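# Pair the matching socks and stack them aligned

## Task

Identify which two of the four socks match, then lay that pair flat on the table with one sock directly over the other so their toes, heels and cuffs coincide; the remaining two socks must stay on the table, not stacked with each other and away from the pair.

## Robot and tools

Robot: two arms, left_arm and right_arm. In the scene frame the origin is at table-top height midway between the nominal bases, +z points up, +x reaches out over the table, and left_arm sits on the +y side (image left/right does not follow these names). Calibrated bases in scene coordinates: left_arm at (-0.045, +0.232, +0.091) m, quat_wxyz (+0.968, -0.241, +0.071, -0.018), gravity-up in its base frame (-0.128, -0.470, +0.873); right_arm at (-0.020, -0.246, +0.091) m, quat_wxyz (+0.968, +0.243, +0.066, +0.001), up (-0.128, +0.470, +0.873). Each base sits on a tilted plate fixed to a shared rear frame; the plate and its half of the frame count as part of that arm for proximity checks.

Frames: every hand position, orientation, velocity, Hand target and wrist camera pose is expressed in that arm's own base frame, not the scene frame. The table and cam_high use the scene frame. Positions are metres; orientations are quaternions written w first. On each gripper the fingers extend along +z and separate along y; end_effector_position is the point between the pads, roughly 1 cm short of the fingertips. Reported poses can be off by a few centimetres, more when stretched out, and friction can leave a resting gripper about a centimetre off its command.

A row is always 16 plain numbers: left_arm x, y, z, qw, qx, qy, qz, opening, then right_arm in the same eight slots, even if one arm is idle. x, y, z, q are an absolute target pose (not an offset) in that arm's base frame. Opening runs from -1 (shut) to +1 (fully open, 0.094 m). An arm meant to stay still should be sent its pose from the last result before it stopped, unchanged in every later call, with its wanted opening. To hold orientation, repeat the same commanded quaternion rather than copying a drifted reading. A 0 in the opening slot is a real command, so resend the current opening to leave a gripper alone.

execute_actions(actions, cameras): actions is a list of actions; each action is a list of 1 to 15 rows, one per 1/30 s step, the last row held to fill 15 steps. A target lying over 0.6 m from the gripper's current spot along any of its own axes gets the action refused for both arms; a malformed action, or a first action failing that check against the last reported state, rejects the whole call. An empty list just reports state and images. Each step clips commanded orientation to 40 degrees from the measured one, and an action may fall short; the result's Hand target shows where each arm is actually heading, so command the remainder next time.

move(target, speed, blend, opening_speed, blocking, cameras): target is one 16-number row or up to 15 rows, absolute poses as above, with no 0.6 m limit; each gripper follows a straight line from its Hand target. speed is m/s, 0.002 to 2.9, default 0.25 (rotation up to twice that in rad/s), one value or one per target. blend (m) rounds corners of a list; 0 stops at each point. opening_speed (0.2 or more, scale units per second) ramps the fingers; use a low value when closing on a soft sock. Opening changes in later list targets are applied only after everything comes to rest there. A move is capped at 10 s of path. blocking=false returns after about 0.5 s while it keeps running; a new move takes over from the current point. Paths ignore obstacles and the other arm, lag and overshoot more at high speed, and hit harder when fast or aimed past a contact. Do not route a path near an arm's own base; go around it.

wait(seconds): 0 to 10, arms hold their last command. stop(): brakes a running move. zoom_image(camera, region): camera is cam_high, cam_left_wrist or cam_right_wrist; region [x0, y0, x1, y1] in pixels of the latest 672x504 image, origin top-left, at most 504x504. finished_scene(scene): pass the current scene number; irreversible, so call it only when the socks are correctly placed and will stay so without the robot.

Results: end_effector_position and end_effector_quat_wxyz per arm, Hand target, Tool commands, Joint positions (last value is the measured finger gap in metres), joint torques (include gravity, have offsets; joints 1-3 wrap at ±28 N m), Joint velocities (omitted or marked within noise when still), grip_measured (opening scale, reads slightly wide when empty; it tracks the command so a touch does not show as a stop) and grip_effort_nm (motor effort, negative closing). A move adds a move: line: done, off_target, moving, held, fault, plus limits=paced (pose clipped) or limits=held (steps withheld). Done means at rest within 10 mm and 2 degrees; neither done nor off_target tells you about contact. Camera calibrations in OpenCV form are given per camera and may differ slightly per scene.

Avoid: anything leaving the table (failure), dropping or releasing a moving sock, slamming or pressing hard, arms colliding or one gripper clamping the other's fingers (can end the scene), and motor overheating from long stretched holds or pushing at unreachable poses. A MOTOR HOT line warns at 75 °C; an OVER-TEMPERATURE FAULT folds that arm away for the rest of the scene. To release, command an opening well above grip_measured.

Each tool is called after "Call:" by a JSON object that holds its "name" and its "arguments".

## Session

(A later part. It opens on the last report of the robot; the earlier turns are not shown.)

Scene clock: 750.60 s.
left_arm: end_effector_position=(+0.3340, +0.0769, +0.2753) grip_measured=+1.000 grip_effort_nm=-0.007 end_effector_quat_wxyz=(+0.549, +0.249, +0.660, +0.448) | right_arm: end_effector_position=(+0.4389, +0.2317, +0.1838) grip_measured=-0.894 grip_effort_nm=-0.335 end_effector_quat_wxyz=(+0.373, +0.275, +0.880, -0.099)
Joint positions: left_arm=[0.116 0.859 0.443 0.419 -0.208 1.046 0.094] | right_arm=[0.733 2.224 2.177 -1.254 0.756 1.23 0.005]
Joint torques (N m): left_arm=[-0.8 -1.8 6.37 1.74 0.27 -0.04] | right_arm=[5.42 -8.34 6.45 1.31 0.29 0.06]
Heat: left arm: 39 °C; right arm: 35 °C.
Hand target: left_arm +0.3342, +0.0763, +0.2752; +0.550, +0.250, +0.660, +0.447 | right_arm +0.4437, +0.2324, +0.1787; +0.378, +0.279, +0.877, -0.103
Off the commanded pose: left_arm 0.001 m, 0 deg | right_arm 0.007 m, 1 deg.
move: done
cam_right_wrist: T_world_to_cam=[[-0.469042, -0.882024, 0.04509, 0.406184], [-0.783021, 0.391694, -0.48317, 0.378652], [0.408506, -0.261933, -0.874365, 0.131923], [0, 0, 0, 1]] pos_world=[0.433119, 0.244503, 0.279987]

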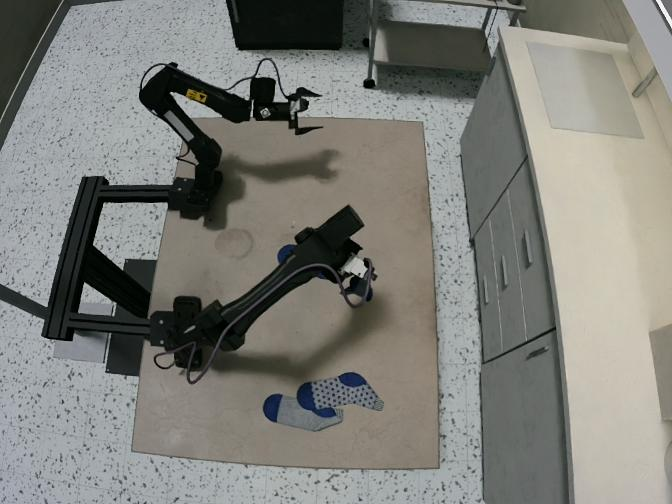

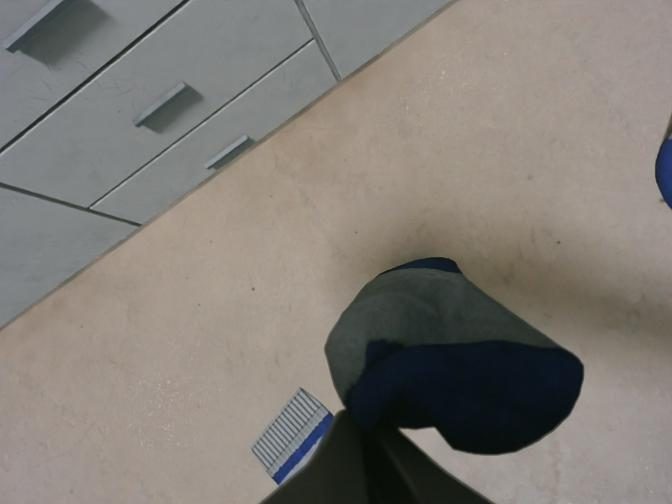

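Call:
{"name": "move", "arguments": {"target": [[0.3342, 0.0763, 0.2753, 0.550, 0.250, 0.660, 0.447, 1.0, 0.4046, 0.1933, 0.1026, 0.3419, 0.2931, 0.8849, -0.1205, -0.9],[0.3342, 0.0763, 0.2753, 0.550, 0.250, 0.660, 0.447, 1.0, 0.3393, 0.1391, -0.0038, 0.2284, 0.3325, 0.8993, -0.1703, -0.9],[0.3342, 0.0763, 0.2753, 0.550, 0.250, 0.660, 0.447, 1.0, 0.2887, 0.1044, -0.0726, 0.1505, 0.3557, 0.9003, -0.2019, -0.9],[0.3342, 0.0763, 0.2753, 0.550, 0.250, 0.660, 0.447, 1.0, 0.2476, 0.0898, -0.1028, 0.1505, 0.3557, 0.9003, -0.2019, -0.9]], "speed": 0.14, "blend": 0.03, "cameras": ["cam_high", "cam_right_wrist"]}}

Scene clock: 771.93 s.
left_arm: end_effector_position=(+0.3340, +0.0769, +0.2753) grip_measured=+1.000 grip_effort_nm=-0.017 end_effector_quat_wxyz=(+0.549, +0.249, +0.660, +0.448) | right_arm: end_effector_position=(+0.2531, +0.0887, -0.0972) grip_measured=-0.894 grip_effort_nm=-0.330 end_effector_quat_wxyz=(+0.152, +0.360, +0.899, -0.199)
Joint positions: left_arm=[0.116 0.859 0.443 0.419 -0.208 1.046 0.094] | right_arm=[0.638 2.15 0.911 -0.529 0.469 1.448 0.005]
Joint torques (N m): left_arm=[-0.79 -1.94 6.38 1.7 0.27 -0.02] | right_arm=[5.34 -6.6 3.26 0.56 -0.02 0.11]
Heat: left arm: 39 °C; right arm: 36 °C.
Hand target: left_arm +0.3342, +0.0763, +0.2752; +0.550, +0.250, +0.660, +0.447 | right_arm +0.2475, +0.0895, -0.1026; +0.150, +0.356, +0.900, -0.202
Off the commanded pose: left_arm 0.001 m, 0 deg | right_arm 0.008 m, 1 deg.
move: done; blend cut to 0.0265 m at target 3
cam_right_wrist: T_world_to_cam=[[-0.611812, -0.739719, 0.280182, 0.251975], [-0.786659, 0.606075, -0.117648, 0.170877], [-0.0827847, -0.292386, -0.95271, 0.0440381], [0, 0, 0, 1]] pos_world=[0.292229, 0.0957022, -0.00853985]

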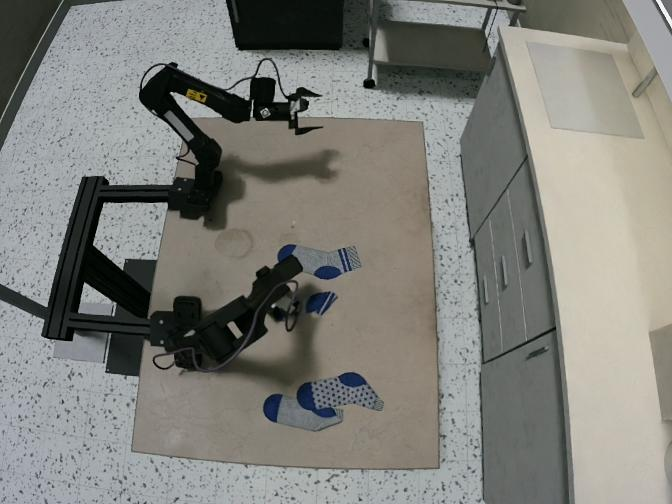

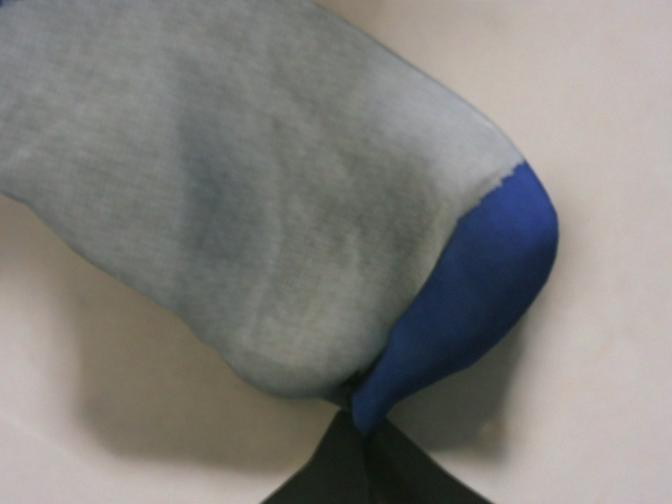

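Call:
{"name": "move", "arguments": {"target": [[0.3342, 0.0763, 0.2753, 0.550, 0.250, 0.660, 0.447, 1.0, 0.2476, 0.0898, -0.1028, 0.1505, 0.3557, 0.9003, -0.2019, 0.3],[0.3342, 0.0763, 0.2753, 0.550, 0.250, 0.660, 0.447, 1.0, 0.2340, 0.1400, -0.0050, 0.1505, 0.3557, 0.9003, -0.2019, 0.3]], "speed": 0.12, "opening_speed": 1.0, "cameras": ["cam_high", "cam_right_wrist"]}}

Scene clock: 779.53 s.
left_arm: end_effector_position=(+0.3340, +0.0769, +0.2753) grip_measured=+1.000 grip_effort_nm=-0.012 end_effector_quat_wxyz=(+0.549, +0.249, +0.660, +0.448) | right_arm: end_effector_position=(+0.2322, +0.1323, -0.0135) grip_measured=+0.298 grip_effort_nm=0.090 end_effector_quat_wxyz=(+0.146, +0.355, +0.899, -0.212)
Joint positions: left_arm=[0.116 0.859 0.443 0.419 -0.208 1.046 0.094] | right_arm=[0.797 1.979 1.089 -0.98 0.432 1.616 0.061]
Joint torques (N m): left_arm=[-0.65 -1.96 6.34 1.7 0.25 -0.05] | right_arm=[4.92 -8.51 6.87 0.07 -0.03 0.06]
Heat: left arm: 39 °C; right arm: 36 °C.
Hand target: left_arm +0.3342, +0.0763, +0.2752; +0.550, +0.250, +0.660, +0.447 | right_arm +0.2339, +0.1398, -0.0052; +0.150, +0.356, +0.900, -0.202
Off the commanded pose: left_arm 0.001 m, 0 deg | right_arm 0.012 m, 1 deg.
move: off_target (right_arm)
cam_right_wrist: T_world_to_cam=[[-0.603716, -0.735216, 0.308196, 0.245849], [-0.790581, 0.601866, -0.112866, 0.139459], [-0.102512, -0.311793, -0.944604, 0.142067], [0, 0, 0, 1]] pos_world=[0.27324, 0.141112, 0.0741676]

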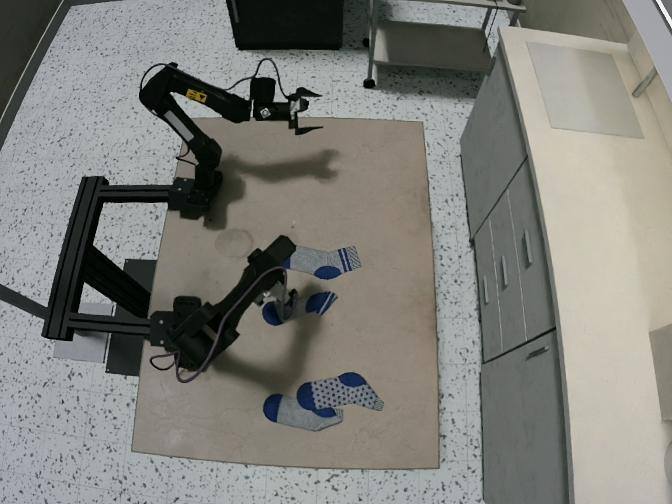

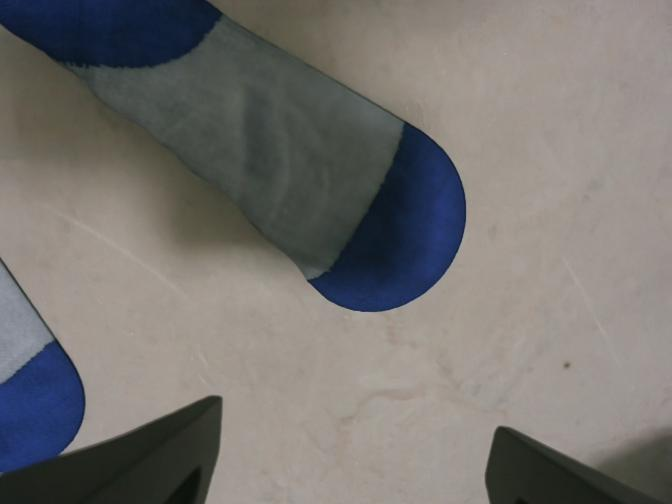

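Call:
{"name": "move", "arguments": {"target": [0.3342, 0.0763, 0.2753, 0.550, 0.250, 0.660, 0.447, 1.0, 0.2850, 0.2188, 0.1630, 0.2331, -0.0412, 0.9418, -0.2395, 1.0], "speed": 0.35, "cameras": ["cam_high", "cam_right_wrist"]}}

Scene clock: 787.10 s.
left_arm: end_effector_position=(+0.3340, +0.0769, +0.2753) grip_measured=+1.000 grip_effort_nm=-0.017 end_effector_quat_wxyz=(+0.549, +0.249, +0.660, +0.448) | right_arm: end_effector_position=(+0.2861, +0.2149, +0.1533) grip_measured=+0.998 grip_effort_nm=0.090 end_effector_quat_wxyz=(+0.224, -0.032, +0.944, -0.240)
Joint positions: left_arm=[0.116 0.859 0.443 0.419 -0.208 1.046 0.094] | right_arm=[0.951 1.945 1.698 -1.454 0.659 0.928 0.094]
Joint torques (N m): left_arm=[-0.69 -1.91 6.34 1.69 0.24 -0.02] | right_arm=[5.04 -7.12 7.6 0.53 0.31 -0.05]
Heat: left arm: 39 °C; right arm: 36 °C.
Hand target: left_arm +0.3342, +0.0763, +0.2752; +0.550, +0.250, +0.660, +0.447 | right_arm +0.2850, +0.2186, +0.1628; +0.233, -0.041, +0.942, -0.239
Off the commanded pose: left_arm 0.001 m, 0 deg | right_arm 0.011 m, 1 deg.
move: off_target (right_arm)
cam_right_wrist: T_world_to_cam=[[0.0750011, -0.863475, 0.498784, 0.0918711], [-0.983133, -0.147701, -0.107863, 0.366469], [0.166808, -0.482281, -0.859989, 0.27748], [0, 0, 0, 1]] pos_world=[0.307111, 0.26728, 0.232334]

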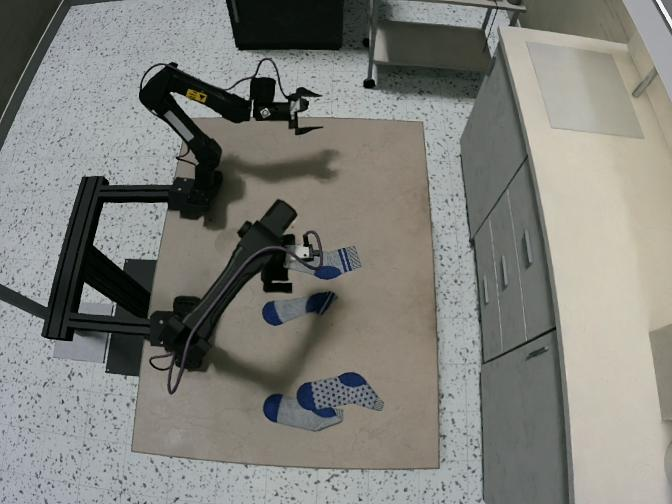

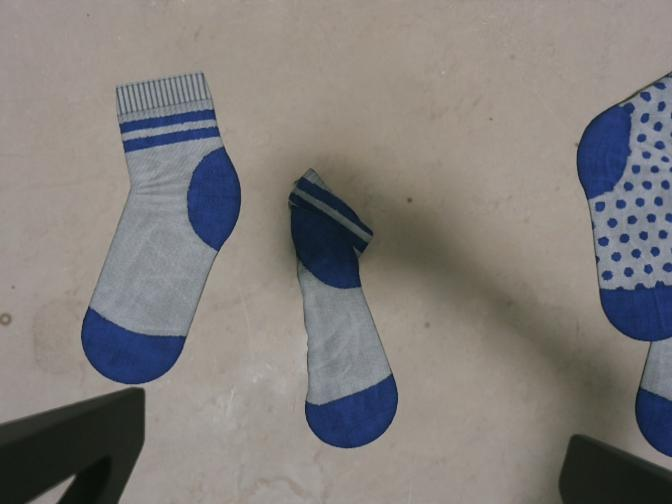

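Call:
{"name": "zoom_image", "arguments": {"camera": "cam_right_wrist", "region": [240, 140, 440, 460]}}

Scaled by 1.575.

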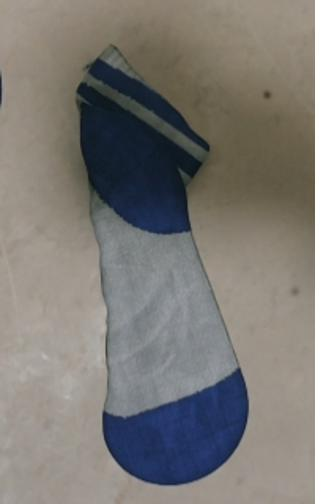

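Call:
{"name": "move", "arguments": {"target": [0.3342, 0.0763, 0.2753, 0.550, 0.250, 0.660, 0.447, 1.0, 0.2125, 0.1006, -0.0129, 0.0381, -0.1086, 0.9619, -0.2489, 1.0], "speed": 0.25, "cameras": ["cam_high", "cam_right_wrist"]}}

Scene clock: 820.17 s.
left_arm: end_effector_position=(+0.3340, +0.0769, +0.2753) grip_measured=+1.000 grip_effort_nm=-0.012 end_effector_quat_wxyz=(+0.549, +0.249, +0.660, +0.448) | right_arm: end_effector_position=(+0.2149, +0.1026, -0.0081) grip_measured=+0.998 grip_effort_nm=0.095 end_effector_quat_wxyz=(+0.043, -0.106, +0.962, -0.249)
Joint positions: left_arm=[0.116 0.859 0.443 0.419 -0.208 1.046 0.094] | right_arm=[0.77 1.833 0.915 -0.91 0.446 0.61 0.094]
Joint velocities: left_arm=[within noise] | right_arm=[-0.002 -0.002 -0.007 0.037 0.066 -0.198 0]
Joint torques (N m): left_arm=[-0.85 -1.88 6.54 1.69 0.26 -0.02] | right_arm=[3.04 -5.19 4.12 0.58 -0.03 -0.1]
Heat: left arm: 39 °C; right arm: 35 °C.
Hand target: left_arm +0.3342, +0.0763, +0.2752; +0.550, +0.250, +0.660, +0.447 | right_arm +0.2124, +0.1006, -0.0128; +0.038, -0.108, +0.962, -0.249
Off the commanded pose: left_arm 0.001 m, 0 deg | right_arm 0.006 m, 1 deg.
move: done
cam_right_wrist: T_world_to_cam=[[0.305713, -0.828208, 0.469693, 0.0272734], [-0.94142, -0.189174, 0.27918, 0.260961], [-0.142365, -0.527527, -0.837524, 0.167735], [0, 0, 0, 1]] pos_world=[0.261216, 0.16044, 0.0548165]

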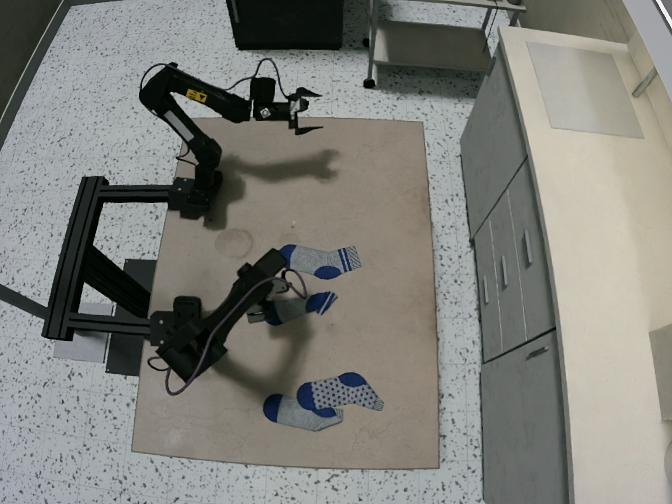

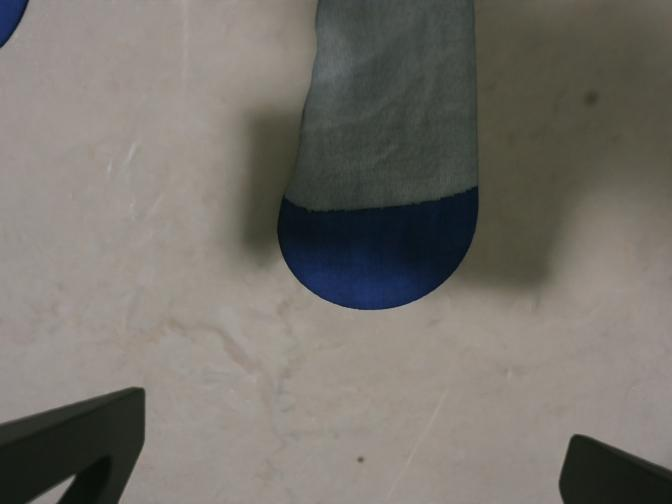

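Call:
{"name": "move", "arguments": {"target": [0.3342, 0.0763, 0.2753, 0.550, 0.250, 0.660, 0.447, 1.0, 0.2342, 0.0386, -0.1000, 0.0140, -0.2003, 0.9471, -0.2514, 1.0], "speed": 0.1, "cameras": ["cam_right_wrist"]}}

Scene clock: 832.03 s.
left_arm: end_effector_position=(+0.3340, +0.0769, +0.2753) grip_measured=+1.000 grip_effort_nm=-0.022 end_effector_quat_wxyz=(+0.549, +0.249, +0.660, +0.448) | right_arm: end_effector_position=(+0.2259, +0.0448, -0.0816) grip_measured=+0.998 grip_effort_nm=0.085 end_effector_quat_wxyz=(-0.002, -0.203, +0.944, -0.259)
Joint positions: left_arm=[0.116 0.859 0.443 0.419 -0.208 1.046 0.094] | right_arm=[0.562 2.006 0.733 -0.498 0.487 0.189 0.094]
Joint torques (N m): left_arm=[-0.76 -1.77 6.39 1.71 0.22 -0.06] | right_arm=[0.7 -2.96 1.76 1.76 0.06 -0.42]
Heat: left arm: 39 °C; right arm: 35 °C.
Hand target: left_arm +0.3342, +0.0763, +0.2752; +0.550, +0.250, +0.660, +0.447 | right_arm +0.2327, +0.0388, -0.0970; +0.012, -0.199, +0.947, -0.253
Off the commanded pose: left_arm 0.001 m, 0 deg | right_arm 0.021 m, 2 deg.
move: off_target (right_arm)
cam_right_wrist: T_world_to_cam=[[0.499124, -0.739279, 0.452043, -0.0384465], [-0.852302, -0.324685, 0.410075, 0.277445], [-0.156388, -0.589955, -0.792147, 0.0869027], [0, 0, 0, 1]] pos_world=[0.269247, 0.112928, -0.0275542]

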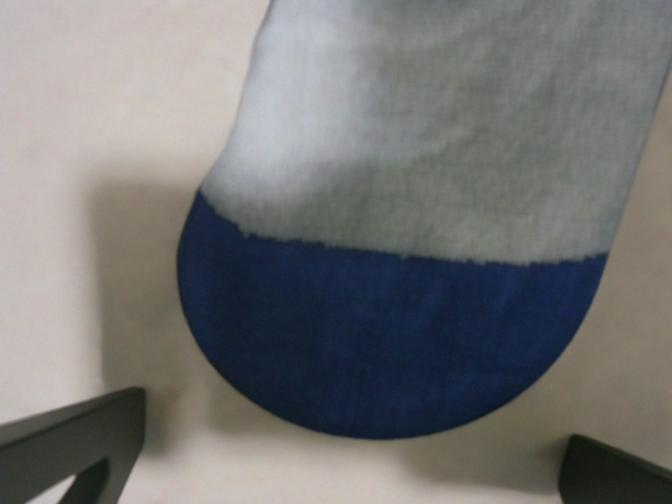

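Call:
{"name": "move", "arguments": {"target": [[0.3342, 0.0763, 0.2753, 0.550, 0.250, 0.660, 0.447, 1.0, 0.2447, 0.0615, -0.0616, 0.0140, -0.2003, 0.9471, -0.2514, 1.0],[0.3342, 0.0763, 0.2753, 0.550, 0.250, 0.660, 0.447, 1.0, 0.2502, 0.0412, -0.0992, 0.0140, -0.2003, 0.9471, -0.2514, 1.0]], "speed": 0.08, "cameras": ["cam_right_wrist"]}}

Scene clock: 841.87 s.
left_arm: end_effector_position=(+0.3340, +0.0769, +0.2753) grip_measured=+1.000 grip_effort_nm=-0.007 end_effector_quat_wxyz=(+0.549, +0.249, +0.660, +0.448) | right_arm: end_effector_position=(+0.2496, +0.0498, -0.0798) grip_measured=+0.998 grip_effort_nm=0.085 end_effector_quat_wxyz=(+0.014, -0.201, +0.946, -0.253)
Joint positions: left_arm=[0.116 0.859 0.443 0.419 -0.208 1.046 0.094] | right_arm=[0.53 2.024 0.793 -0.486 0.492 0.148 0.094]
Joint torques (N m): left_arm=[-0.75 -1.87 6.32 1.71 0.25 -0.05] | right_arm=[1.58 -2.76 1.87 1.48 0.02 -0.29]
Heat: left arm: 39 °C; right arm: 34 °C.
Hand target: left_arm +0.3342, +0.0763, +0.2752; +0.550, +0.250, +0.660, +0.447 | right_arm +0.2487, +0.0414, -0.0968; +0.013, -0.200, +0.947, -0.252
Off the commanded pose: left_arm 0.001 m, 0 deg | right_arm 0.021 m, 0 deg.
move: off_target (right_arm)
cam_right_wrist: T_world_to_cam=[[0.48903, -0.745729, 0.452479, -0.0446134], [-0.862496, -0.335979, 0.378442, 0.299162], [-0.130192, -0.575331, -0.807492, 0.0864683], [0, 0, 0, 1]] pos_world=[0.291101, 0.11699, -0.0232063]

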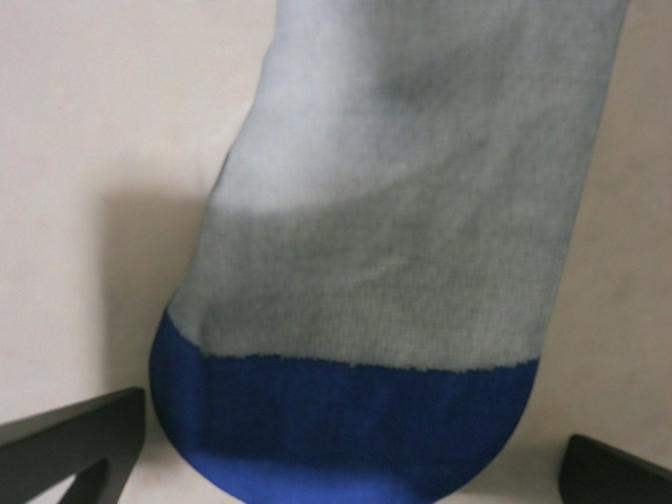

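Call:
{"name": "move", "arguments": {"target": [[0.3342, 0.0763, 0.2753, 0.550, 0.250, 0.660, 0.447, 1.0, 0.2502, 0.0412, -0.0992, 0.0140, -0.2003, 0.9471, -0.2514, -0.9]], "speed": 0.08, "opening_speed": 0.9, "cameras": ["cam_right_wrist"]}}

Call:
{"name": "move", "arguments": {"target": [[0.3342, 0.0763, 0.2753, 0.550, 0.250, 0.660, 0.447, 1.0, 0.2611, 0.0920, -0.0127, 0.0140, -0.2003, 0.9471, -0.2514, -0.9],[0.3342, 0.0763, 0.2753, 0.550, 0.250, 0.660, 0.447, 1.0, 0.3372, 0.1686, 0.0832, 0.2331, -0.0412, 0.9418, -0.2395, -0.9],[0.3342, 0.0763, 0.2753, 0.550, 0.250, 0.660, 0.447, 1.0, 0.4268, 0.2269, 0.1564, 0.3143, -0.0619, 0.9179, -0.2350, -0.9],[0.3342, 0.0763, 0.2753, 0.550, 0.250, 0.660, 0.447, 1.0, 0.4567, 0.2322, 0.1579, 0.3143, -0.0619, 0.9179, -0.2350, -0.9]], "speed": [0.1, 0.15, 0.15, 0.1], "blend": 0.02, "cameras": ["cam_high", "cam_right_wrist"]}}

Scene clock: 861.17 s.
left_arm: end_effector_position=(+0.3340, +0.0769, +0.2753) grip_measured=+1.000 grip_effort_nm=-0.012 end_effector_quat_wxyz=(+0.549, +0.249, +0.660, +0.448) | right_arm: end_effector_position=(+0.2622, +0.0545, -0.0804) grip_measured=-0.894 grip_effort_nm=-0.637 end_effector_quat_wxyz=(+0.041, -0.204, +0.945, -0.250)
Joint positions: left_arm=[0.116 0.859 0.443 0.419 -0.208 1.046 0.094] | right_arm=[0.53 2.024 0.792 -0.425 0.506 0.126 0.005]
Joint velocities: left_arm=[within noise] | right_arm=[0.007 0.007 0.002 -0.007 -0.095 -0.081 0.004]
Joint torques (N m): left_arm=[-0.77 -1.81 6.37 1.7 0.21 -0.02] | right_arm=[1.68 -2.96 1.91 0.9 -0.13 -0.07]
Heat: left arm: 39 °C; right arm: 34 °C.
Hand target: left_arm +0.3342, +0.0763, +0.2752; +0.550, +0.250, +0.660, +0.447 | right_arm +0.2489, +0.0417, -0.0969; +0.014, -0.200, +0.947, -0.251
Off the commanded pose: left_arm 0.001 m, 0 deg | right_arm 0.026 m, 3 deg.
move: off_target (right_arm)
cam_right_wrist: T_world_to_cam=[[0.481818, -0.742902, 0.464702, -0.0442983], [-0.872667, -0.358753, 0.331284, 0.312037], [-0.0793982, -0.565149, -0.82116, 0.0753774], [0, 0, 0, 1]] pos_world=[0.299633, 0.121634, -0.0208903]

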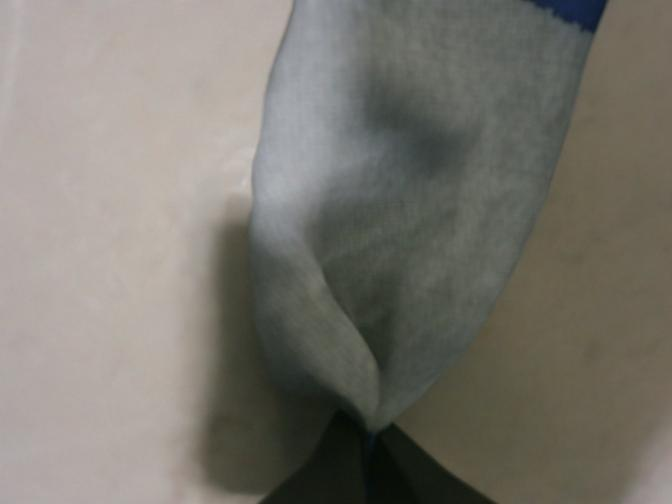

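Scene clock: 866.00 s.
left_arm: end_effector_position=(+0.3340, +0.0769, +0.2753) grip_measured=+1.000 grip_effort_nm=-0.017 end_effector_quat_wxyz=(+0.549, +0.249, +0.660, +0.448) | right_arm: end_effector_position=(+0.4554, +0.2306, +0.1599) grip_measured=-0.897 grip_effort_nm=-0.911 end_effector_quat_wxyz=(+0.319, -0.055, +0.919, -0.226)
Joint positions: left_arm=[0.116 0.859 0.443 0.419 -0.208 1.046 0.094] | right_arm=[0.709 2.249 2.115 -1.134 0.756 0.467 0.005]
Joint velocities: left_arm=[within noise] | right_arm=[0.007 -0.007 -0.012 -0.007 -0.007 -0.037 -0.004]
Joint torques (N m): left_arm=[-0.75 -1.84 6.22 1.68 0.23 -0.03] | right_arm=[6.01 -8.79 8.18 1 0.24 -0.08]
Heat: left arm: 39 °C; right arm: 34 °C.
Hand target: left_arm +0.3342, +0.0763, +0.2752; +0.550, +0.250, +0.660, +0.447 | right_arm +0.4566, +0.2321, +0.1580; +0.315, -0.062, +0.918, -0.234
Off the commanded pose: left_arm 0.001 m, 0 deg | right_arm 0.003 m, 1 deg.
move: done; blend cut to 0.0152 m at target 3
cam_right_wrist: T_world_to_cam=[[0.0708785, -0.861372, 0.503006, 0.0901923], [-0.929519, -0.239993, -0.279997, 0.560374], [0.3619, -0.447708, -0.817671, 0.15899], [0, 0, 0, 1]] pos_world=[0.456947, 0.283356, 0.241538]

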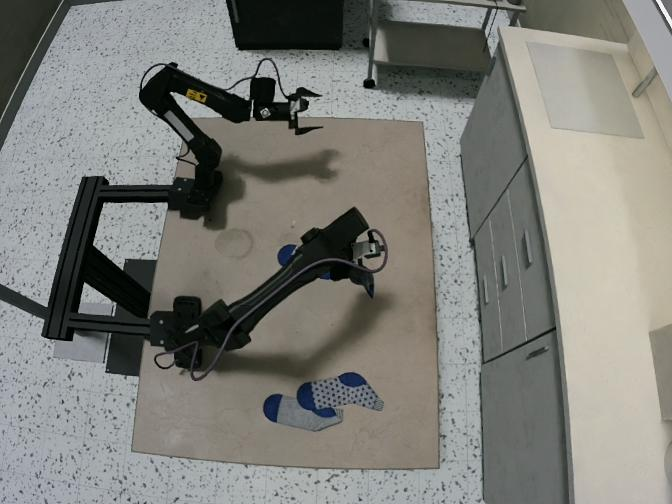

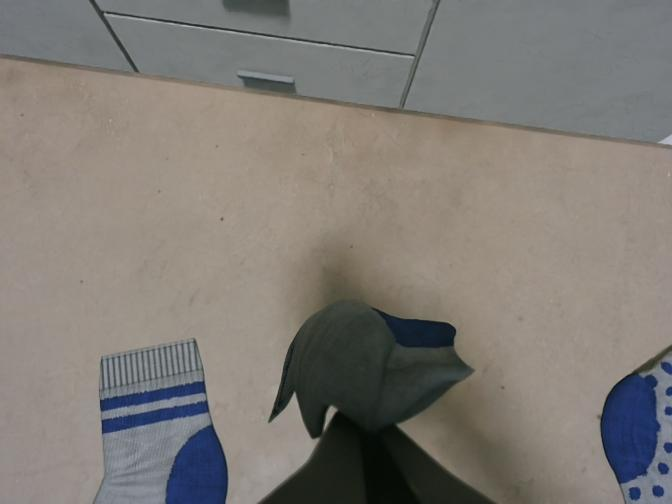

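Call:
{"name": "move", "arguments": {"target": [[0.3342, 0.0763, 0.2753, 0.550, 0.250, 0.660, 0.447, 1.0, 0.4612, 0.2157, 0.1274, 0.3143, -0.0619, 0.9179, -0.2350, -0.9],[0.3342, 0.0763, 0.2753, 0.550, 0.250, 0.660, 0.447, 1.0, 0.3838, 0.2062, 0.1040, 0.2331, -0.0412, 0.9418, -0.2395, -0.9],[0.3342, 0.0763, 0.2753, 0.550, 0.250, 0.660, 0.447, 1.0, 0.3185, 0.1853, 0.0600, 0.1501, -0.0202, 0.9586, -0.2422, -0.9],[0.3342, 0.0763, 0.2753, 0.550, 0.250, 0.660, 0.447, 1.0, 0.2739, 0.1545, -0.0010, 0.0660, 0.0010, 0.9680, -0.2430, -0.9],[0.3342, 0.0763, 0.2753, 0.550, 0.250, 0.660, 0.447, 1.0, 0.2584, 0.1265, -0.0546, 0.0660, 0.0010, 0.9680, -0.2430, -0.9],[0.3342, 0.0763, 0.2753, 0.550, 0.250, 0.660, 0.447, 1.0, 0.2547, 0.0998, -0.1049, 0.0660, 0.0010, 0.9680, -0.2430, -0.9]], "speed": 0.12, "blend": 0.02, "cameras": ["cam_high", "cam_right_wrist"]}}

Scene clock: 881.13 s.
left_arm: end_effector_position=(+0.3340, +0.0769, +0.2753) grip_measured=+1.000 grip_effort_nm=-0.017 end_effector_quat_wxyz=(+0.549, +0.249, +0.660, +0.448) | right_arm: end_effector_position=(+0.2572, +0.1047, -0.0998) grip_measured=-0.898 grip_effort_nm=-0.916 end_effector_quat_wxyz=(+0.068, +0.006, +0.969, -0.236)
Joint positions: left_arm=[0.116 0.859 0.443 0.419 -0.208 1.046 0.094] | right_arm=[0.669 2.185 0.97 -0.561 0.455 0.728 0.005]
Joint torques (N m): left_arm=[-0.7 -1.91 6.28 1.72 0.25 -0.02] | right_arm=[4 -7.04 3.29 0.62 0.1 -0.1]
Heat: left arm: 39 °C; right arm: 36 °C.
Hand target: left_arm +0.3342, +0.0763, +0.2752; +0.550, +0.250, +0.660, +0.447 | right_arm +0.2546, +0.0998, -0.1047; +0.066, +0.001, +0.968, -0.243
Off the commanded pose: left_arm 0.001 m, 0 deg | right_arm 0.007 m, 1 deg.
move: done; blend cut to 0.0175 m at target 1
cam_right_wrist: T_world_to_cam=[[0.0849054, -0.888136, 0.451669, 0.120489], [-0.984078, -0.0037066, 0.1777, 0.308271], [-0.156147, -0.459565, -0.87431, 0.0907413], [0, 0, 0, 1]] pos_world=[0.307302, 0.149855, -0.0298651]

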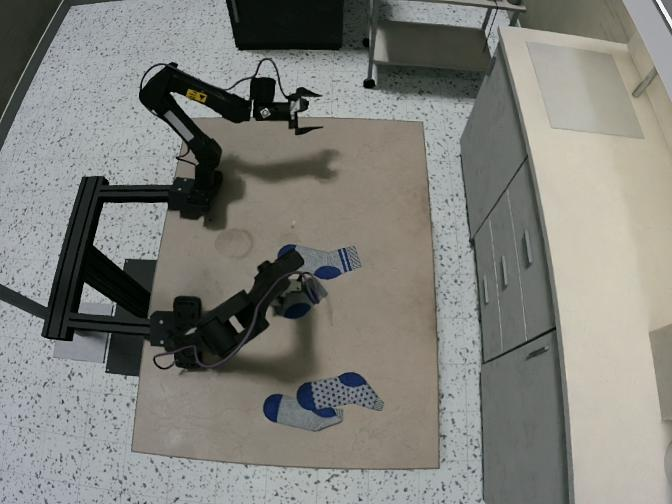

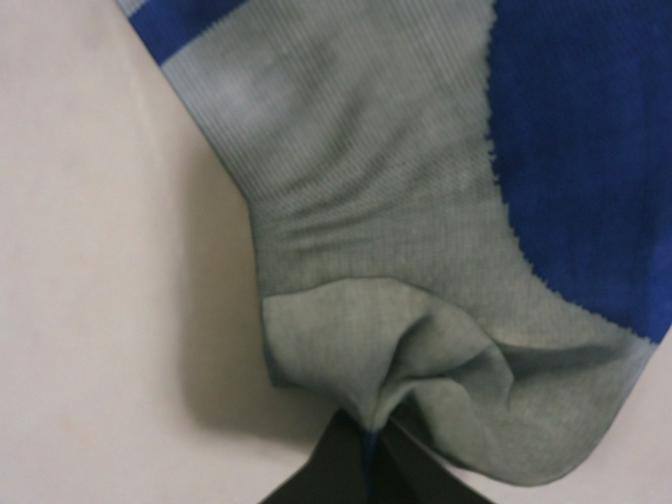

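Call:
{"name": "move", "arguments": {"target": [[0.3342, 0.0763, 0.2753, 0.550, 0.250, 0.660, 0.447, 1.0, 0.2187, 0.1064, -0.0781, 0.0660, 0.0010, 0.9680, -0.2430, -0.9],[0.3342, 0.0763, 0.2753, 0.550, 0.250, 0.660, 0.447, 1.0, 0.1907, 0.0923, -0.0918, 0.0660, 0.0010, 0.9680, -0.2430, -0.9],[0.3342, 0.0763, 0.2753, 0.550, 0.250, 0.660, 0.447, 1.0, 0.1828, 0.0813, -0.1065, 0.0660, 0.0010, 0.9680, -0.2430, -0.9]], "speed": 0.08, "blend": 0.01, "cameras": ["cam_high", "cam_right_wrist"]}}

Scene clock: 895.07 s.
left_arm: end_effector_position=(+0.3340, +0.0769, +0.2753) grip_measured=+1.000 grip_effort_nm=-0.012 end_effector_quat_wxyz=(+0.549, +0.249, +0.660, +0.448) | right_arm: end_effector_position=(+0.1866, +0.0820, -0.1038) grip_measured=-0.897 grip_effort_nm=-0.730 end_effector_quat_wxyz=(+0.066, +0.002, +0.968, -0.244)
Joint positions: left_arm=[0.116 0.859 0.443 0.419 -0.208 1.046 0.094] | right_arm=[0.787 2.08 0.694 -0.458 0.436 0.852 0.005]
Joint velocities: left_arm=[within noise] | right_arm=[-0.002 -0.017 0.007 -0.066 -0.066 0.007 0.018]
Joint torques (N m): left_arm=[-0.7 -1.98 6.31 1.71 0.24 -0.04] | right_arm=[4.01 -5.97 2.84 0.6 -0.04 0.09]
Heat: left arm: 39 °C; right arm: 35 °C.
Hand target: left_arm +0.3342, +0.0763, +0.2752; +0.550, +0.250, +0.660, +0.447 | right_arm +0.1829, +0.0813, -0.1064; +0.066, +0.001, +0.968, -0.243
Off the commanded pose: left_arm 0.001 m, 0 deg | right_arm 0.005 m, 0 deg.
move: done
cam_right_wrist: T_world_to_cam=[[0.0917783, -0.880404, 0.465258, 0.10754], [-0.983011, -0.00552077, 0.183465, 0.239871], [-0.158955, -0.474192, -0.865953, 0.0684602], [0, 0, 0, 1]] pos_world=[0.236808, 0.128466, -0.0347583]

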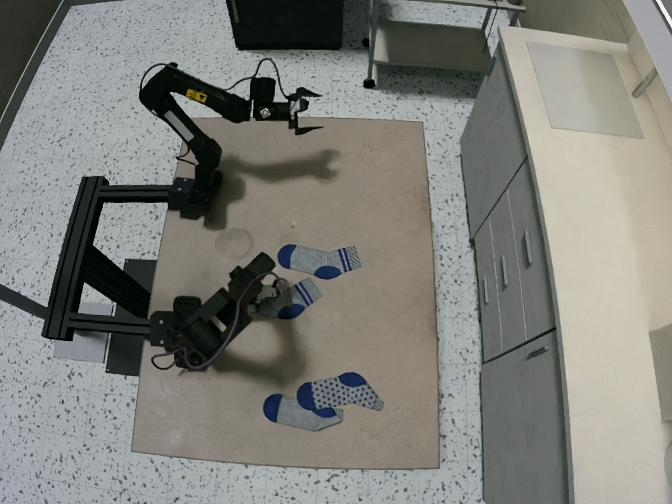

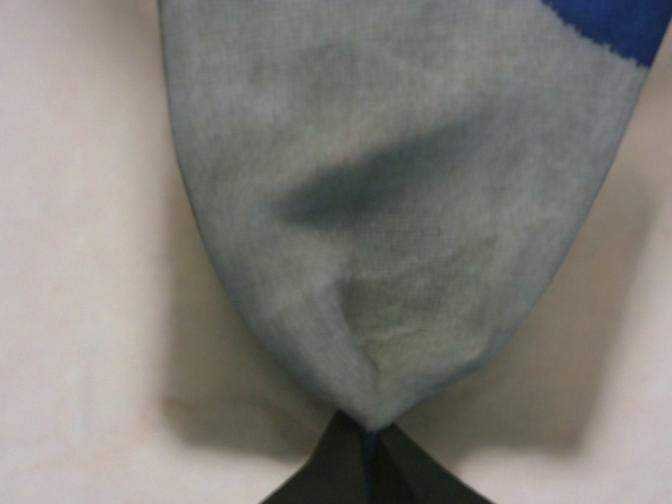

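Call:
{"name": "move", "arguments": {"target": [[0.3342, 0.0763, 0.2753, 0.550, 0.250, 0.660, 0.447, 1.0, 0.1828, 0.0813, -0.1065, 0.0660, 0.0010, 0.9680, -0.2430, 0.4],[0.3342, 0.0763, 0.2753, 0.550, 0.250, 0.660, 0.447, 1.0, 0.1750, 0.1150, -0.0400, 0.0660, 0.0010, 0.9680, -0.2430, 0.6],[0.3342, 0.0763, 0.2753, 0.550, 0.250, 0.660, 0.447, 1.0, 0.2700, 0.2288, 0.1680, 0.2331, -0.0412, 0.9418, -0.2395, 1.0]], "speed": [0.1, 0.1, 0.3], "opening_speed": 1.0, "cameras": ["cam_high", "cam_right_wrist"]}}

Scene clock: 905.60 s.
left_arm: end_effector_position=(+0.3340, +0.0769, +0.2753) grip_measured=+1.000 grip_effort_nm=-0.007 end_effector_quat_wxyz=(+0.549, +0.249, +0.660, +0.448) | right_arm: end_effector_position=(+0.2707, +0.2244, +0.1640) grip_measured=+0.998 grip_effort_nm=0.090 end_effector_quat_wxyz=(+0.227, -0.036, +0.944, -0.235)
Joint positions: left_arm=[0.116 0.859 0.443 0.419 -0.208 1.046 0.094] | right_arm=[1.002 1.94 1.733 -1.517 0.652 0.977 0.094]
Joint torques (N m): left_arm=[-0.7 -1.96 6.39 1.74 0.24 -0.02] | right_arm=[4.88 -5.35 7.56 0.53 0.31 0.08]
Heat: left arm: 39 °C; right arm: 35 °C.
Hand target: left_arm +0.3342, +0.0763, +0.2752; +0.550, +0.250, +0.660, +0.447 | right_arm +0.2699, +0.2287, +0.1679; +0.233, -0.041, +0.942, -0.239
Off the commanded pose: left_arm 0.001 m, 0 deg | right_arm 0.006 m, 1 deg.
move: done; target 2's new opening was sent with right_arm's hand 0.011 m and 1 deg from that target
cam_right_wrist: T_world_to_cam=[[0.0831277, -0.866226, 0.49269, 0.0953434], [-0.981132, -0.157741, -0.111794, 0.35634], [0.174556, -0.4741, -0.862994, 0.290345], [0, 0, 0, 1]] pos_world=[0.29101, 0.276451, 0.243428]

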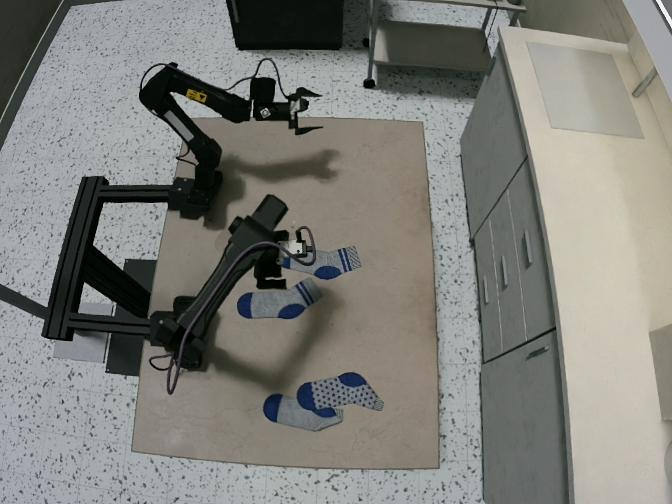

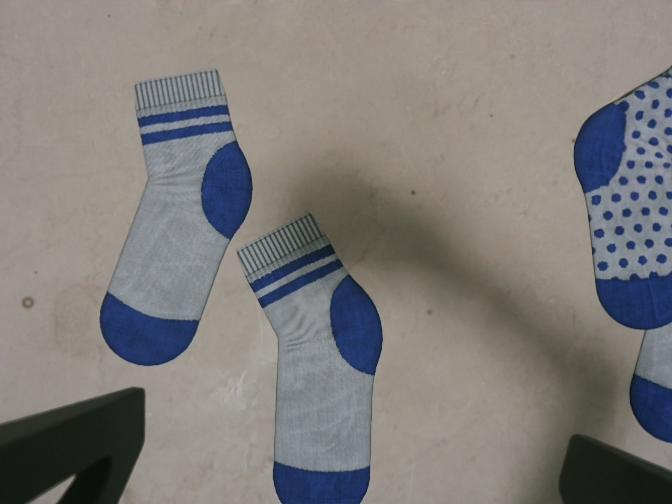

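Call:
{"name": "move", "arguments": {"target": [0.3342, 0.0763, 0.2753, 0.550, 0.250, 0.660, 0.447, 1.0, 0.2615, 0.2686, -0.0963, 0.0869, 0.0854, 0.9642, -0.2363, 1.0], "speed": 0.25, "cameras": ["cam_high", "cam_right_wrist"]}}

Scene clock: 956.20 s.
left_arm: end_effector_position=(+0.3340, +0.0769, +0.2753) grip_measured=+1.000 grip_effort_nm=-0.022 end_effector_quat_wxyz=(+0.549, +0.249, +0.660, +0.448) | right_arm: end_effector_position=(+0.2561, +0.2610, -0.0933) grip_measured=+0.998 grip_effort_nm=0.090 end_effector_quat_wxyz=(+0.082, +0.077, +0.962, -0.248)
Joint positions: left_arm=[0.116 0.859 0.443 0.419 -0.208 1.046 0.094] | right_arm=[0.975 2.54 1.701 -1.106 0.383 1.208 0.094]
Joint torques (N m): left_arm=[-0.76 -1.96 6.35 1.74 0.23 -0.03] | right_arm=[4.57 -10.74 7.45 0.51 -0.05 0.13]
Heat: left arm: 39 °C; right arm: 34 °C.
Hand target: left_arm +0.3342, +0.0763, +0.2752; +0.550, +0.250, +0.660, +0.447 | right_arm +0.2614, +0.2684, -0.0961; +0.087, +0.085, +0.964, -0.236
Off the commanded pose: left_arm 0.001 m, 0 deg | right_arm 0.010 m, 2 deg.
move: done
cam_right_wrist: T_world_to_cam=[[-0.0615742, -0.881816, 0.467556, 0.293847], [-0.984535, 0.130636, 0.116724, 0.265905], [-0.164009, -0.453138, -0.876223, 0.168267], [0, 0, 0, 1]] pos_world=[0.307483, 0.300631, -0.0209879]

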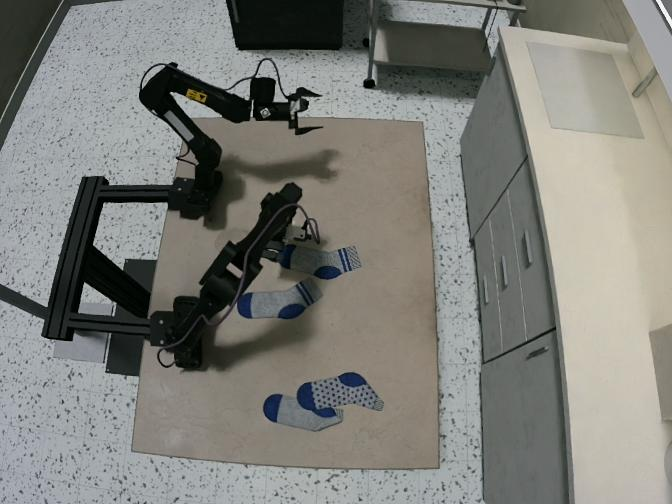

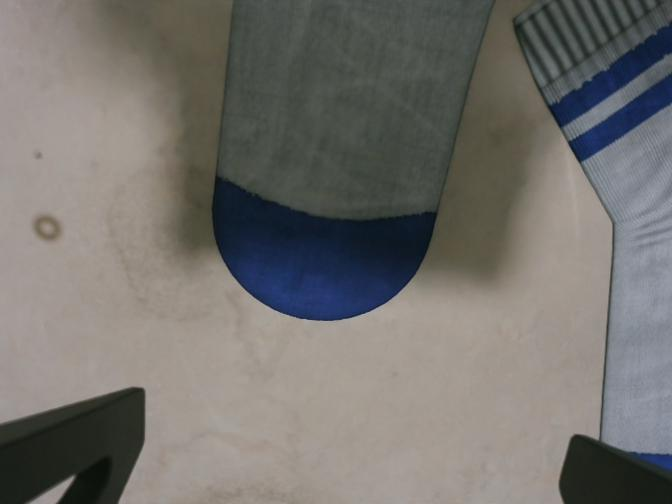

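Call:
{"name": "move", "arguments": {"target": [0.3342, 0.0763, 0.2753, 0.550, 0.250, 0.660, 0.447, 1.0, 0.2707, 0.2418, -0.1607, 0.0910, 0.1022, 0.9626, -0.2348, 1.0], "speed": 0.1, "cameras": ["cam_right_wrist"]}}

Scene clock: 968.27 s.
left_arm: end_effector_position=(+0.3340, +0.0769, +0.2753) grip_measured=+1.000 grip_effort_nm=-0.012 end_effector_quat_wxyz=(+0.549, +0.249, +0.660, +0.448) | right_arm: end_effector_position=(+0.2739, +0.2498, -0.1508) grip_measured=+0.998 grip_effort_nm=0.085 end_effector_quat_wxyz=(+0.093, +0.109, +0.964, -0.223)
Joint positions: left_arm=[0.116 0.859 0.443 0.419 -0.208 1.046 0.094] | right_arm=[0.919 2.639 1.648 -0.885 0.386 1.204 0.094]
Joint torques (N m): left_arm=[-0.73 -1.84 6.41 1.68 0.23 -0.05] | right_arm=[4.92 -10.58 4.26 0.56 0.11 -0.08]
Heat: left arm: 39 °C; right arm: 36 °C.
Hand target: left_arm +0.3342, +0.0763, +0.2752; +0.550, +0.250, +0.660, +0.447 | right_arm +0.2705, +0.2417, -0.1604; +0.091, +0.102, +0.962, -0.235
Off the commanded pose: left_arm 0.001 m, 0 deg | right_arm 0.013 m, 2 deg.
move: off_target (right_arm)
cam_right_wrist: T_world_to_cam=[[-0.125651, -0.900567, 0.416162, 0.326365], [-0.980718, 0.176047, 0.0848553, 0.274452], [-0.149682, -0.397475, -0.905323, 0.0935275], [0, 0, 0, 1]] pos_world=[0.324167, 0.282772, -0.0744369]

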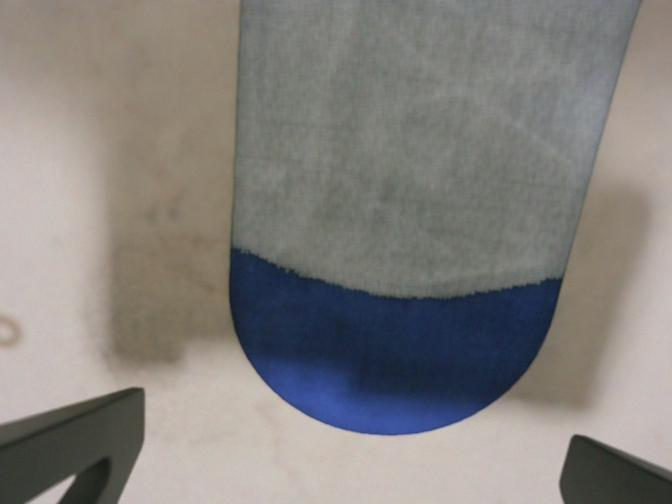

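Call:
{"name": "move", "arguments": {"target": [0.4873, -0.1564, 0.0211, 0.1106, -0.1808, 0.9511, 0.2256, 1.0, 0.1718, 0.1249, -0.0320, 0.0596, -0.0243, 0.9677, -0.2447, 1.0], "speed": 0.3}}

Scene clock: 983.37 s.
left_arm: end_effector_position=(+0.4898, -0.1504, +0.0244) grip_measured=+1.000 grip_effort_nm=-0.022 end_effector_quat_wxyz=(+0.132, -0.179, +0.952, +0.211) | right_arm: end_effector_position=(+0.1789, +0.1293, -0.0355) grip_measured=+0.998 grip_effort_nm=0.090 end_effector_quat_wxyz=(+0.064, -0.012, +0.969, -0.238)
Joint positions: left_arm=[-0.468 2.797 2.728 -1.554 -0.501 -0.854 0.094] | right_arm=[0.931 1.911 0.877 -0.857 0.388 0.971 0.094]
Joint torques (N m): left_arm=[-6.43 -9.2 7.27 0.16 0.01 -0.11] | right_arm=[4.22 -7.49 3.9 0.19 0 -0.08]
Heat: left arm: 38 °C; right arm: 36 °C.
Hand target: left_arm +0.4868, -0.1560, +0.0210; +0.129, -0.175, +0.953, +0.213 | right_arm +0.1721, +0.1249, -0.0323; +0.060, -0.024, +0.967, -0.245
Off the commanded pose: left_arm 0.007 m, 3 deg | right_arm 0.009 m, 2 deg.
joint sent to its limit (left arm) — joint 4 (wrist pitch), lower limit. The joint targets are off in orientation, not in position.
move: off_target (left_arm)
cam_left_wrist: T_world_to_cam=[[0.501658, -0.807202, -0.311068, -0.358039], [-0.864015, -0.485255, -0.134186, 0.396862], [-0.0426322, 0.336083, -0.940867, 0.18101], [0, 0, 0, 1]] pos_world=[0.530224, -0.157265, 0.112185]
cam_right_wrist: T_world_to_cam=[[0.120157, -0.882105, 0.45547, 0.11294], [-0.98038, -0.0332194, 0.194296, 0.223508], [-0.156259, -0.46988, -0.86879, 0.147599], [0, 0, 0, 1]] pos_world=[0.228616, 0.176404, 0.0333652]

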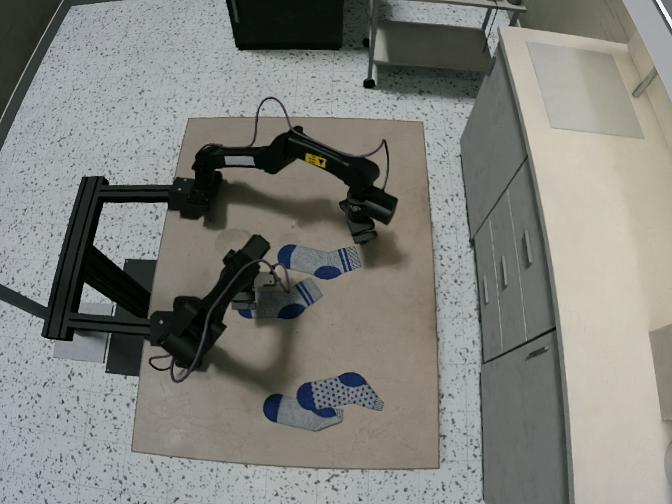

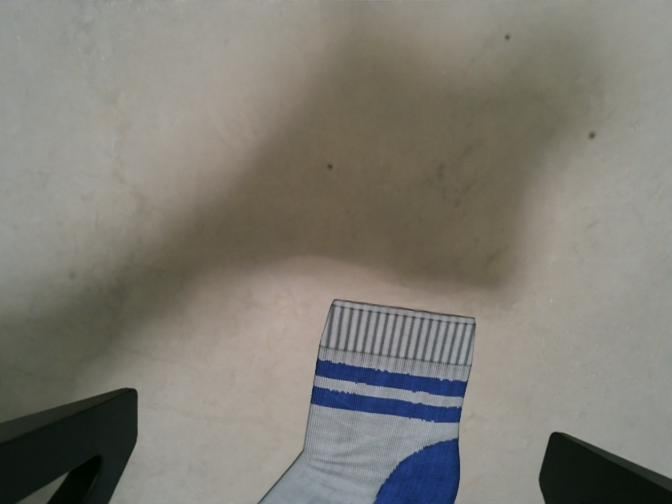

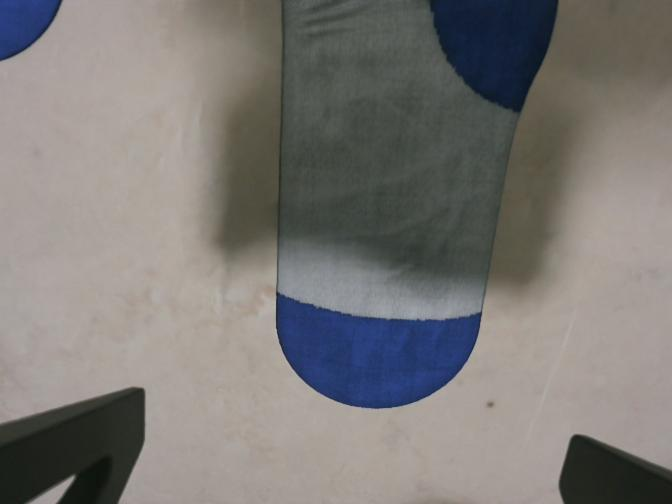

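Call:
{"name": "move", "arguments": {"target": [0.4771, -0.1510, -0.0748, 0.1106, -0.1808, 0.9511, 0.2256, 1.0, 0.1718, 0.1249, -0.0320, 0.0596, -0.0243, 0.9677, -0.2447, 1.0], "speed": 0.1, "cameras": ["cam_left_wrist"]}}

Scene clock: 1011.93 s.
left_arm: end_effector_position=(+0.4785, -0.1455, -0.0670) grip_measured=+1.000 grip_effort_nm=-0.017 end_effector_quat_wxyz=(+0.109, -0.183, +0.950, +0.226) | right_arm: end_effector_position=(+0.1788, +0.1292, -0.0355) grip_measured=+0.998 grip_effort_nm=0.085 end_effector_quat_wxyz=(+0.063, -0.012, +0.969, -0.238)
Joint positions: left_arm=[-0.468 2.82 2.406 -1.272 -0.496 -0.878 0.094] | right_arm=[0.931 1.911 0.877 -0.858 0.388 0.97 0.094]
Joint torques (N m): left_arm=[-6.42 -9.74 5.05 0.38 0.02 -0.06] | right_arm=[4.22 -7.5 3.9 0.21 0 -0.07]
Heat: left arm: 36 °C; right arm: 35 °C.
Hand target: left_arm +0.4769, -0.1508, -0.0748; +0.110, -0.181, +0.951, +0.226 | right_arm +0.1721, +0.1249, -0.0323; +0.059, -0.024, +0.967, -0.245
Off the commanded pose: left_arm 0.010 m, 0 deg | right_arm 0.009 m, 2 deg.
move: done
cam_left_wrist: T_world_to_cam=[[0.503188, -0.789769, -0.350809, -0.377687], [-0.859042, -0.501317, -0.103575, 0.374463], [-0.0940664, 0.353477, -0.930701, 0.120768], [0, 0, 0, 1]] pos_world=[0.523087, -0.15325, 0.0186878]

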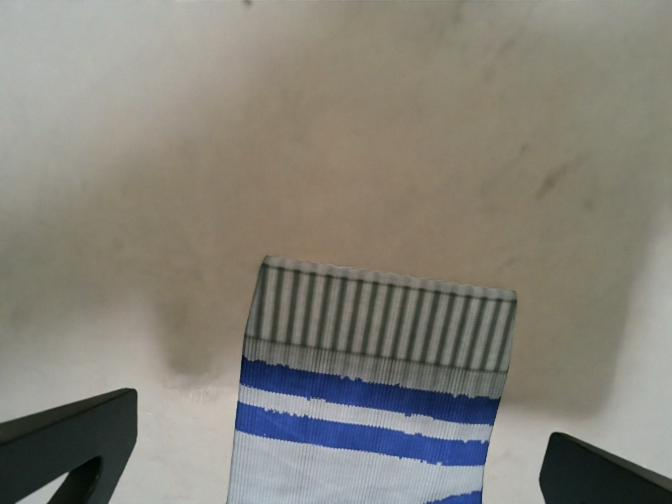

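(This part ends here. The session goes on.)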